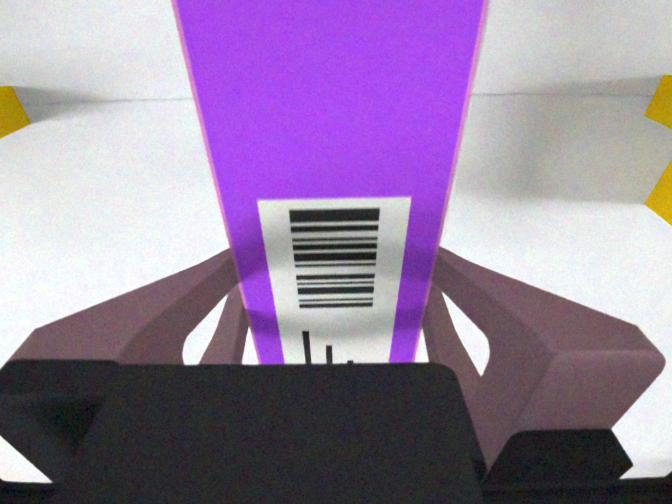

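Request:
{"fn": "move", "kwargs": {
  "arm2": {"target":[-0.48,0.0,0.80,0,-0.7071,0.7071,0],"speed":0.25},
  "cameras": []
}}

Request:
{"fn": "move", "kwargs": {
  "arm2": {"target":[-0.48,0.0,0.77,0,-0.7071,0.7071,0],"speed":0.08},
  "cameras": []
}}

Request:
{"fn": "move", "kwargs": {
  "arm2": {"joints":{"gripper_m":0.093}},
  "cameras": []
}}

Request:
{"fn": "move", "kwargs": {
  "arm2": {"target":[-0.48,-0.005,0.93,0,-0.7071,0.7071,0],"speed":0.25},
  "cameras": []
}}

Request:
{"fn": "move", "kwargs": {
  "arm2": {"joints":{"joint2_rad":0.75,"joint3_rad":1.0,"joint4_rad":-1.5}},
  "cameras": []
}}

Request:
{"fn": "move", "kwargs": {
  "arm7": {"target":[-0.48,0.0,0.93,0,0.7071,0.7071,0],"speed":0.3},
  "cameras": ["arm7_cam_wrist"]
}}

Scene clock: 444.40 s.
Joint torques (N m): arm1=[0.91 -0.26 8.02 1.02 0.17 -0.05] | arm2=[0.85 -27.58 8.73 0.87 -0.06 -0.2] | arm3=[-1.08 -3.31 9.61 1.01 -0.28 -0.08] | arm4=[-0.73 -1.32 9.89 1.25 -0.14 0.01] | arm5=[-0.32 -0.03 7.38 0.53 -0.08 0.03] | arm6=[-1.26 -0.91 8.98 0.49 -0.03 -0.02] | arm7=[-1.03 -2.02 9.83 0.28 0.01 0.21] | arm8=[2.49 -1.55 9.74 0.64 -0.06 -0.04]
Heat: arm1: hottest joint3_rad 35 °C; arm2: hottest joint3_rad 43 °C; arm3: hottest joint3_rad 36 °C; arm4: hottest joint3_rad 47 °C; arm5: hottest joint3_rad 40 °C; arm6: hottest joint3_rad 37 °C; arm7: hottest joint3_rad 43 °C; arm8: hottest joint3_rad 36 °C.
move: arm2 done
Joint velocities: within noise
arm1, arm3, arm4, arm5, arm6, arm7, arm8: as last shown
arm2.joint_positions: joint1_rad=-1.458 joint2_rad=+2.422 joint3_rad=+2.215 joint4_rad=-1.376 joint5_rad=+0.001 joint6_rad=-0.526 gripper_m=+0.05851
arm2.joint_status: not commanded
arm2.hand: x=-0.4775 y=-0.0068 z=+0.8023 quat_wxyz=(+0.006, +0.700, -0.715, +0.002) (m; scene frame)
arm2.hand_target: x=-0.4800 y=-0.0002 z=+0.8001 quat_wxyz=(+0.000, +0.707, -0.707, +0.000) (m; scene frame)
arm2.hand_status: done (0.008 m and 1.4 deg from the pose sent, 0.125 m and 1.7 deg at the start)
pictures: none
No camera images: "cameras" was empty.

Scene clock: 445.53 s.
Joint torques (N m): arm1=[0.79 -0.56 7.98 1.16 0.16 -0.07] | arm2=[0.85 -26.75 8.23 0.91 -0.06 -0.2] | arm3=[-1.32 -3.43 9.61 0.98 -0.28 -0.07] | arm4=[-0.73 -1.32 9.89 1.24 -0.15 0.01] | arm5=[-0.21 0.09 7.36 0.55 -0.1 0.04] | arm6=[-1.38 -0.85 8.96 0.49 -0.04 -0.02] | arm7=[-1.03 -2.2 9.78 0.25 0.04 0.21] | arm8=[2.73 -1.79 9.73 0.65 -0.04 -0.06]
Heat: arm1: hottest joint3_rad 35 °C; arm2: hottest joint3_rad 43 °C; arm3: hottest joint3_rad 36 °C; arm4: hottest joint3_rad 47 °C; arm5: hottest joint3_rad 40 °C; arm6: hottest joint3_rad 37 °C; arm7: hottest joint3_rad 43 °C; arm8: hottest joint3_rad 36 °C.
move: arm2 off_target
Joint velocities: within noise
arm1.joint_positions: joint1_rad=-1.564 joint2_rad=+0.750 joint3_rad=+1.013 joint4_rad=-1.507 joint5_rad=+0.005 joint6_rad=+0.001 gripper_m=+0.09289
arm1.joint_status: not commanded
arm1.hand: x=-2.2502 y=-0.8207 z=+1.0725 quat_wxyz=(-0.092, -0.827, -0.537, +0.139) (m; scene frame)
arm1.hand_target: x=-2.2520 y=-0.8198 z=+1.0673 quat_wxyz=(-0.088, -0.828, -0.536, +0.138) (m; scene frame)
arm1.hand_status: not commanded
arm2.joint_positions: joint1_rad=-1.458 joint2_rad=+2.437 joint3_rad=+2.190 joint4_rad=-1.319 joint5_rad=+0.001 joint6_rad=-0.526 gripper_m=+0.05851
arm2.joint_status: not commanded
arm2.hand: x=-0.4755 y=-0.0034 z=+0.7827 quat_wxyz=(-0.003, +0.700, -0.715, -0.001) (m; scene frame)
arm2.hand_target: x=-0.4800 y=-0.0003 z=+0.7702 quat_wxyz=(+0.000, +0.707, -0.707, +0.000) (m; scene frame)
arm2.hand_status: off_target (0.014 m and 1.3 deg from the pose sent, 0.033 m and 1.4 deg at the start)
arm3, arm5, arm6, arm7, arm8: as last shown
arm4.joint_positions: joint1_rad=-1.875 joint2_rad=+0.757 joint3_rad=+1.008 joint4_rad=-1.509 joint5_rad=-0.013 joint6_rad=+0.016 gripper_m=+0.09291
arm4.joint_status: not commanded
arm4.hand: x=+1.8366 y=-0.7979 z=+1.0548 quat_wxyz=(-0.140, -0.445, -0.882, +0.069) (m; scene frame)
arm4.hand_target: x=+1.8355 y=-0.7986 z=+1.0534 quat_wxyz=(-0.144, -0.446, -0.881, +0.071) (m; scene frame)
arm4.hand_status: not commanded
pictures: none
No camera images: "cameras" was empty.

Scene clock: 446.17 s.
Joint torques (N m): arm1=[0.97 -0.67 7.94 1.18 0.15 -0.06] | arm2=[0.85 -26.75 8.21 0.92 -0.06 -0.2] | arm3=[-1.14 -3.31 9.62 1.02 -0.29 -0.07] | arm4=[-0.67 -1.32 9.89 1.25 -0.14 0.01] | arm5=[-0.21 -0.44 7.46 0.68 -0.07 0.02] | arm6=[-1.32 -0.79 8.98 0.49 -0.04 -0.01] | arm7=[-1.14 -2.08 9.85 0.24 0.02 0.21] | arm8=[2.61 -1.73 9.69 0.61 -0.04 -0.04]
Heat: arm1: hottest joint3_rad 35 °C; arm2: hottest joint3_rad 43 °C; arm3: hottest joint3_rad 36 °C; arm4: hottest joint3_rad 47 °C; arm5: hottest joint3_rad 40 °C; arm6: hottest joint3_rad 37 °C; arm7: hottest joint3_rad 43 °C; arm8: hottest joint3_rad 36 °C.
move: arm2 done
Joint velocities: within noise
arm1, arm3, arm4, arm5, arm6, arm7, arm8: as last shown
arm2.joint_positions: joint1_rad=-1.458 joint2_rad=+2.437 joint3_rad=+2.190 joint4_rad=-1.319 joint5_rad=+0.001 joint6_rad=-0.526 gripper_m=+0.09281
arm2.joint_status: all done
arm2.hand: x=-0.4755 y=-0.0034 z=+0.7827 quat_wxyz=(-0.003, +0.700, -0.715, -0.001) (m; scene frame)
arm2.hand_target: x=-0.4800 y=-0.0003 z=+0.7702 quat_wxyz=(+0.000, +0.707, -0.707, +0.000) (m; scene frame)
arm2.hand_status: not commanded
pictures: none
No camera images: "cameras" was empty.

Scene clock: 447.97 s.
Joint torques (N m): arm1=[0.62 -0.5 7.98 1.2 0.17 -0.05] | arm2=[0.56 -25.99 12.14 0.12 -0.06 -0.2] | arm3=[-1.14 -3.37 9.65 1.01 -0.29 -0.07] | arm4=[-0.67 -1.38 9.88 1.24 -0.15 0.01] | arm5=[0.03 -0.38 7.3 0.55 -0.07 0.04] | arm6=[-1.2 -0.79 8.98 0.49 -0.04 -0.02] | arm7=[-1.08 -2.02 9.88 0.25 0.02 0.2] | arm8=[2.49 -1.9 9.74 0.66 -0.01 -0.06]
Heat: arm1: hottest joint3_rad 35 °C; arm2: hottest joint3_rad 43 °C; arm3: hottest joint3_rad 36 °C; arm4: hottest joint3_rad 47 °C; arm5: hottest joint3_rad 40 °C; arm6: hottest joint3_rad 37 °C; arm7: hottest joint3_rad 43 °C; arm8: hottest joint3_rad 36 °C.
move: arm2 done
Joint velocities: within noise
arm1, arm3, arm4, arm7: as last shown
arm2.joint_positions: joint1_rad=-1.458 joint2_rad=+2.351 joint3_rad=+2.411 joint4_rad=-1.647 joint5_rad=+0.001 joint6_rad=-0.530 gripper_m=+0.09292
arm2.joint_status: not commanded
arm2.hand: x=-0.4818 y=-0.0141 z=+0.9269 quat_wxyz=(+0.007, +0.701, -0.713, +0.002) (m; scene frame)
arm2.hand_target: x=-0.4801 y=-0.0054 z=+0.9300 quat_wxyz=(-0.001, +0.707, -0.707, +0.000) (m; scene frame)
arm2.hand_status: done (0.010 m and 1.3 deg from the pose sent, 0.147 m and 1.3 deg at the start)
arm5.joint_positions: joint1_rad=+1.575 joint2_rad=+0.752 joint3_rad=+0.996 joint4_rad=-1.493 joint5_rad=+0.000 joint6_rad=-0.258 gripper_m=+0.09288
arm5.joint_status: not commanded
arm5.hand: x=+2.1022 y=+0.4101 z=+1.0866 quat_wxyz=(+0.080, +0.698, +0.699, -0.135) (m; scene frame)
arm5.hand_target: x=+2.1042 y=+0.4112 z=+1.0883 quat_wxyz=(+0.080, +0.699, +0.698, -0.134) (m; scene frame)
arm5.hand_status: not commanded
arm6.joint_positions: joint1_rad=-1.133 joint2_rad=+0.756 joint3_rad=+0.997 joint4_rad=-1.495 joint5_rad=+0.001 joint6_rad=-0.195 gripper_m=+0.09290
arm6.joint_status: not commanded
arm6.hand: x=+0.8068 y=+0.3919 z=+1.1141 quat_wxyz=(-0.088, -0.693, -0.704, +0.131) (m; scene frame)
arm6.hand_target: x=+0.8052 y=+0.3939 z=+1.1166 quat_wxyz=(-0.090, -0.698, -0.698, +0.132) (m; scene frame)
arm6.hand_status: not commanded
arm8.joint_positions: joint1_rad=+0.334 joint2_rad=+0.758 joint3_rad=+1.006 joint4_rad=-1.506 joint5_rad=-0.002 joint6_rad=-0.263 gripper_m=+0.09293
arm8.joint_status: not commanded
arm8.hand: x=-1.7256 y=+0.4250 z=+1.0574 quat_wxyz=(-0.078, -0.702, -0.695, +0.135) (m; scene frame)
arm8.hand_target: x=-1.7242 y=+0.4253 z=+1.0574 quat_wxyz=(-0.080, -0.698, -0.698, +0.139) (m; scene frame)
arm8.hand_status: not commanded
pictures: none
No camera images: "cameras" was empty.

Scene clock: 449.97 s.
Joint torques (N m): arm1=[0.73 -0.21 8.01 1.16 0.15 -0.06] | arm2=[0.56 -2.55 8.35 1.33 -0.05 -0.18] | arm3=[-1.08 -3.55 9.63 0.99 -0.28 -0.08] | arm4=[-0.67 -1.32 9.88 1.25 -0.14 0] | arm5=[-0.26 -0.79 7.42 0.53 -0.11 0.03] | arm6=[-1.26 -0.85 8.96 0.5 -0.03 -0.02] | arm7=[-1.03 -2.08 9.83 0.28 0.02 0.21] | arm8=[2.61 -1.79 9.73 0.66 -0.04 -0.04]
Heat: arm1: hottest joint3_rad 35 °C; arm2: hottest joint3_rad 43 °C; arm3: hottest joint3_rad 36 °C; arm4: hottest joint3_rad 47 °C; arm5: hottest joint3_rad 40 °C; arm6: hottest joint3_rad 37 °C; arm7: hottest joint3_rad 43 °C; arm8: hottest joint3_rad 36 °C.
move: arm2 done
Joint velocities: within noise
arm1, arm3, arm4, arm5, arm6, arm7, arm8: as last shown
arm2.joint_positions: joint1_rad=-1.458 joint2_rad=+0.755 joint3_rad=+1.004 joint4_rad=-1.508 joint5_rad=+0.001 joint6_rad=-0.530 gripper_m=+0.09292
arm2.joint_status: all done
arm2.hand: x=-0.7295 y=-0.4203 z=+1.0972 quat_wxyz=(-0.151, +0.692, -0.705, -0.038) (m; scene frame)
arm2.hand_target: x=-0.7301 y=-0.4194 z=+1.0971 quat_wxyz=(-0.155, +0.698, -0.698, -0.038) (m; scene frame)
arm2.hand_status: not commanded
pictures: none
No camera images: "cameras" was empty.

Scene clock: 452.33 s.
Joint torques (N m): arm1=[0.97 -0.44 8.06 1.11 0.16 -0.07] | arm2=[0.56 -2.55 8.38 1.33 -0.06 -0.18] | arm3=[-1.14 -3.43 9.62 1.01 -0.29 -0.07] | arm4=[-0.67 -1.38 9.89 1.25 -0.14 0.01] | arm5=[0.21 -0.15 7.24 0.65 -0.13 0.09] | arm6=[-1.32 -0.85 8.96 0.5 -0.03 -0.02] | arm7=[-1.2 -15.21 15.09 -0.39 -0.02 0.21] | arm8=[2.49 -1.73 9.72 0.68 -0.04 -0.05]
Heat: arm1: hottest joint3_rad 35 °C; arm2: hottest joint3_rad 43 °C; arm3: hottest joint3_rad 36 °C; arm4: hottest joint3_rad 47 °C; arm5: hottest joint3_rad 40 °C; arm6: hottest joint3_rad 37 °C; arm7: hottest joint3_rad 44 °C; arm8: hottest joint3_rad 36 °C.
move: arm7 off_target
Joint velocities: within noise
arm1, arm2, arm3, arm4, arm5, arm6, arm8: as last shown
arm7.joint_positions: joint1_rad=-1.014 joint2_rad=+1.977 joint3_rad=+1.752 joint4_rad=-1.374 joint5_rad=-0.002 joint6_rad=-0.099 gripper_m=+0.09310
arm7.joint_status: not commanded
arm7.hand: x=-0.4730 y=+0.0174 z=+0.9180 quat_wxyz=(+0.009, -0.701, -0.713, -0.012) (m; scene frame)
arm7.hand_target: x=-0.4798 y=+0.0010 z=+0.9302 quat_wxyz=(-0.001, -0.707, -0.707, +0.001) (m; scene frame)
arm7.hand_status: off_target (0.022 m and 2.0 deg from the pose sent, 0.412 m and 19.3 deg at the start)
pictures: arm7_cam_wrist
camera_calibration:
arm7_cam_wrist: T_world_to_cam=[[-0.99944, -0.0323803, 0.0083939, -0.483078], [-0.021019, 0.803122, 0.595444, -0.564149], [-0.026022, 0.594934, -0.803353, 0.836098], [0, 0, 0, 1]] pos_world=[-0.472909, -0.0599845, 1.01166]

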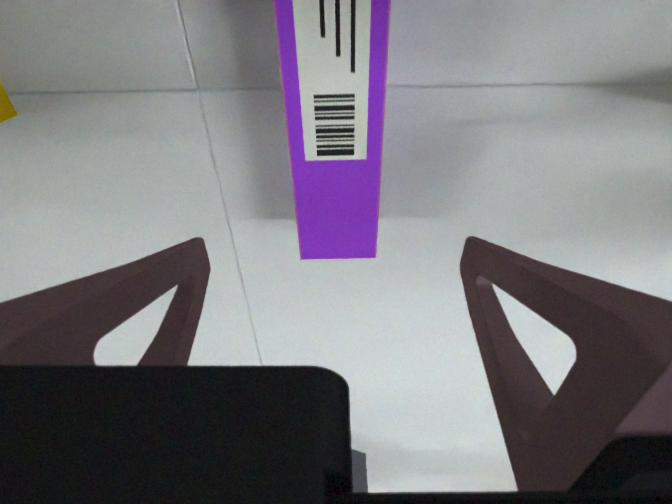

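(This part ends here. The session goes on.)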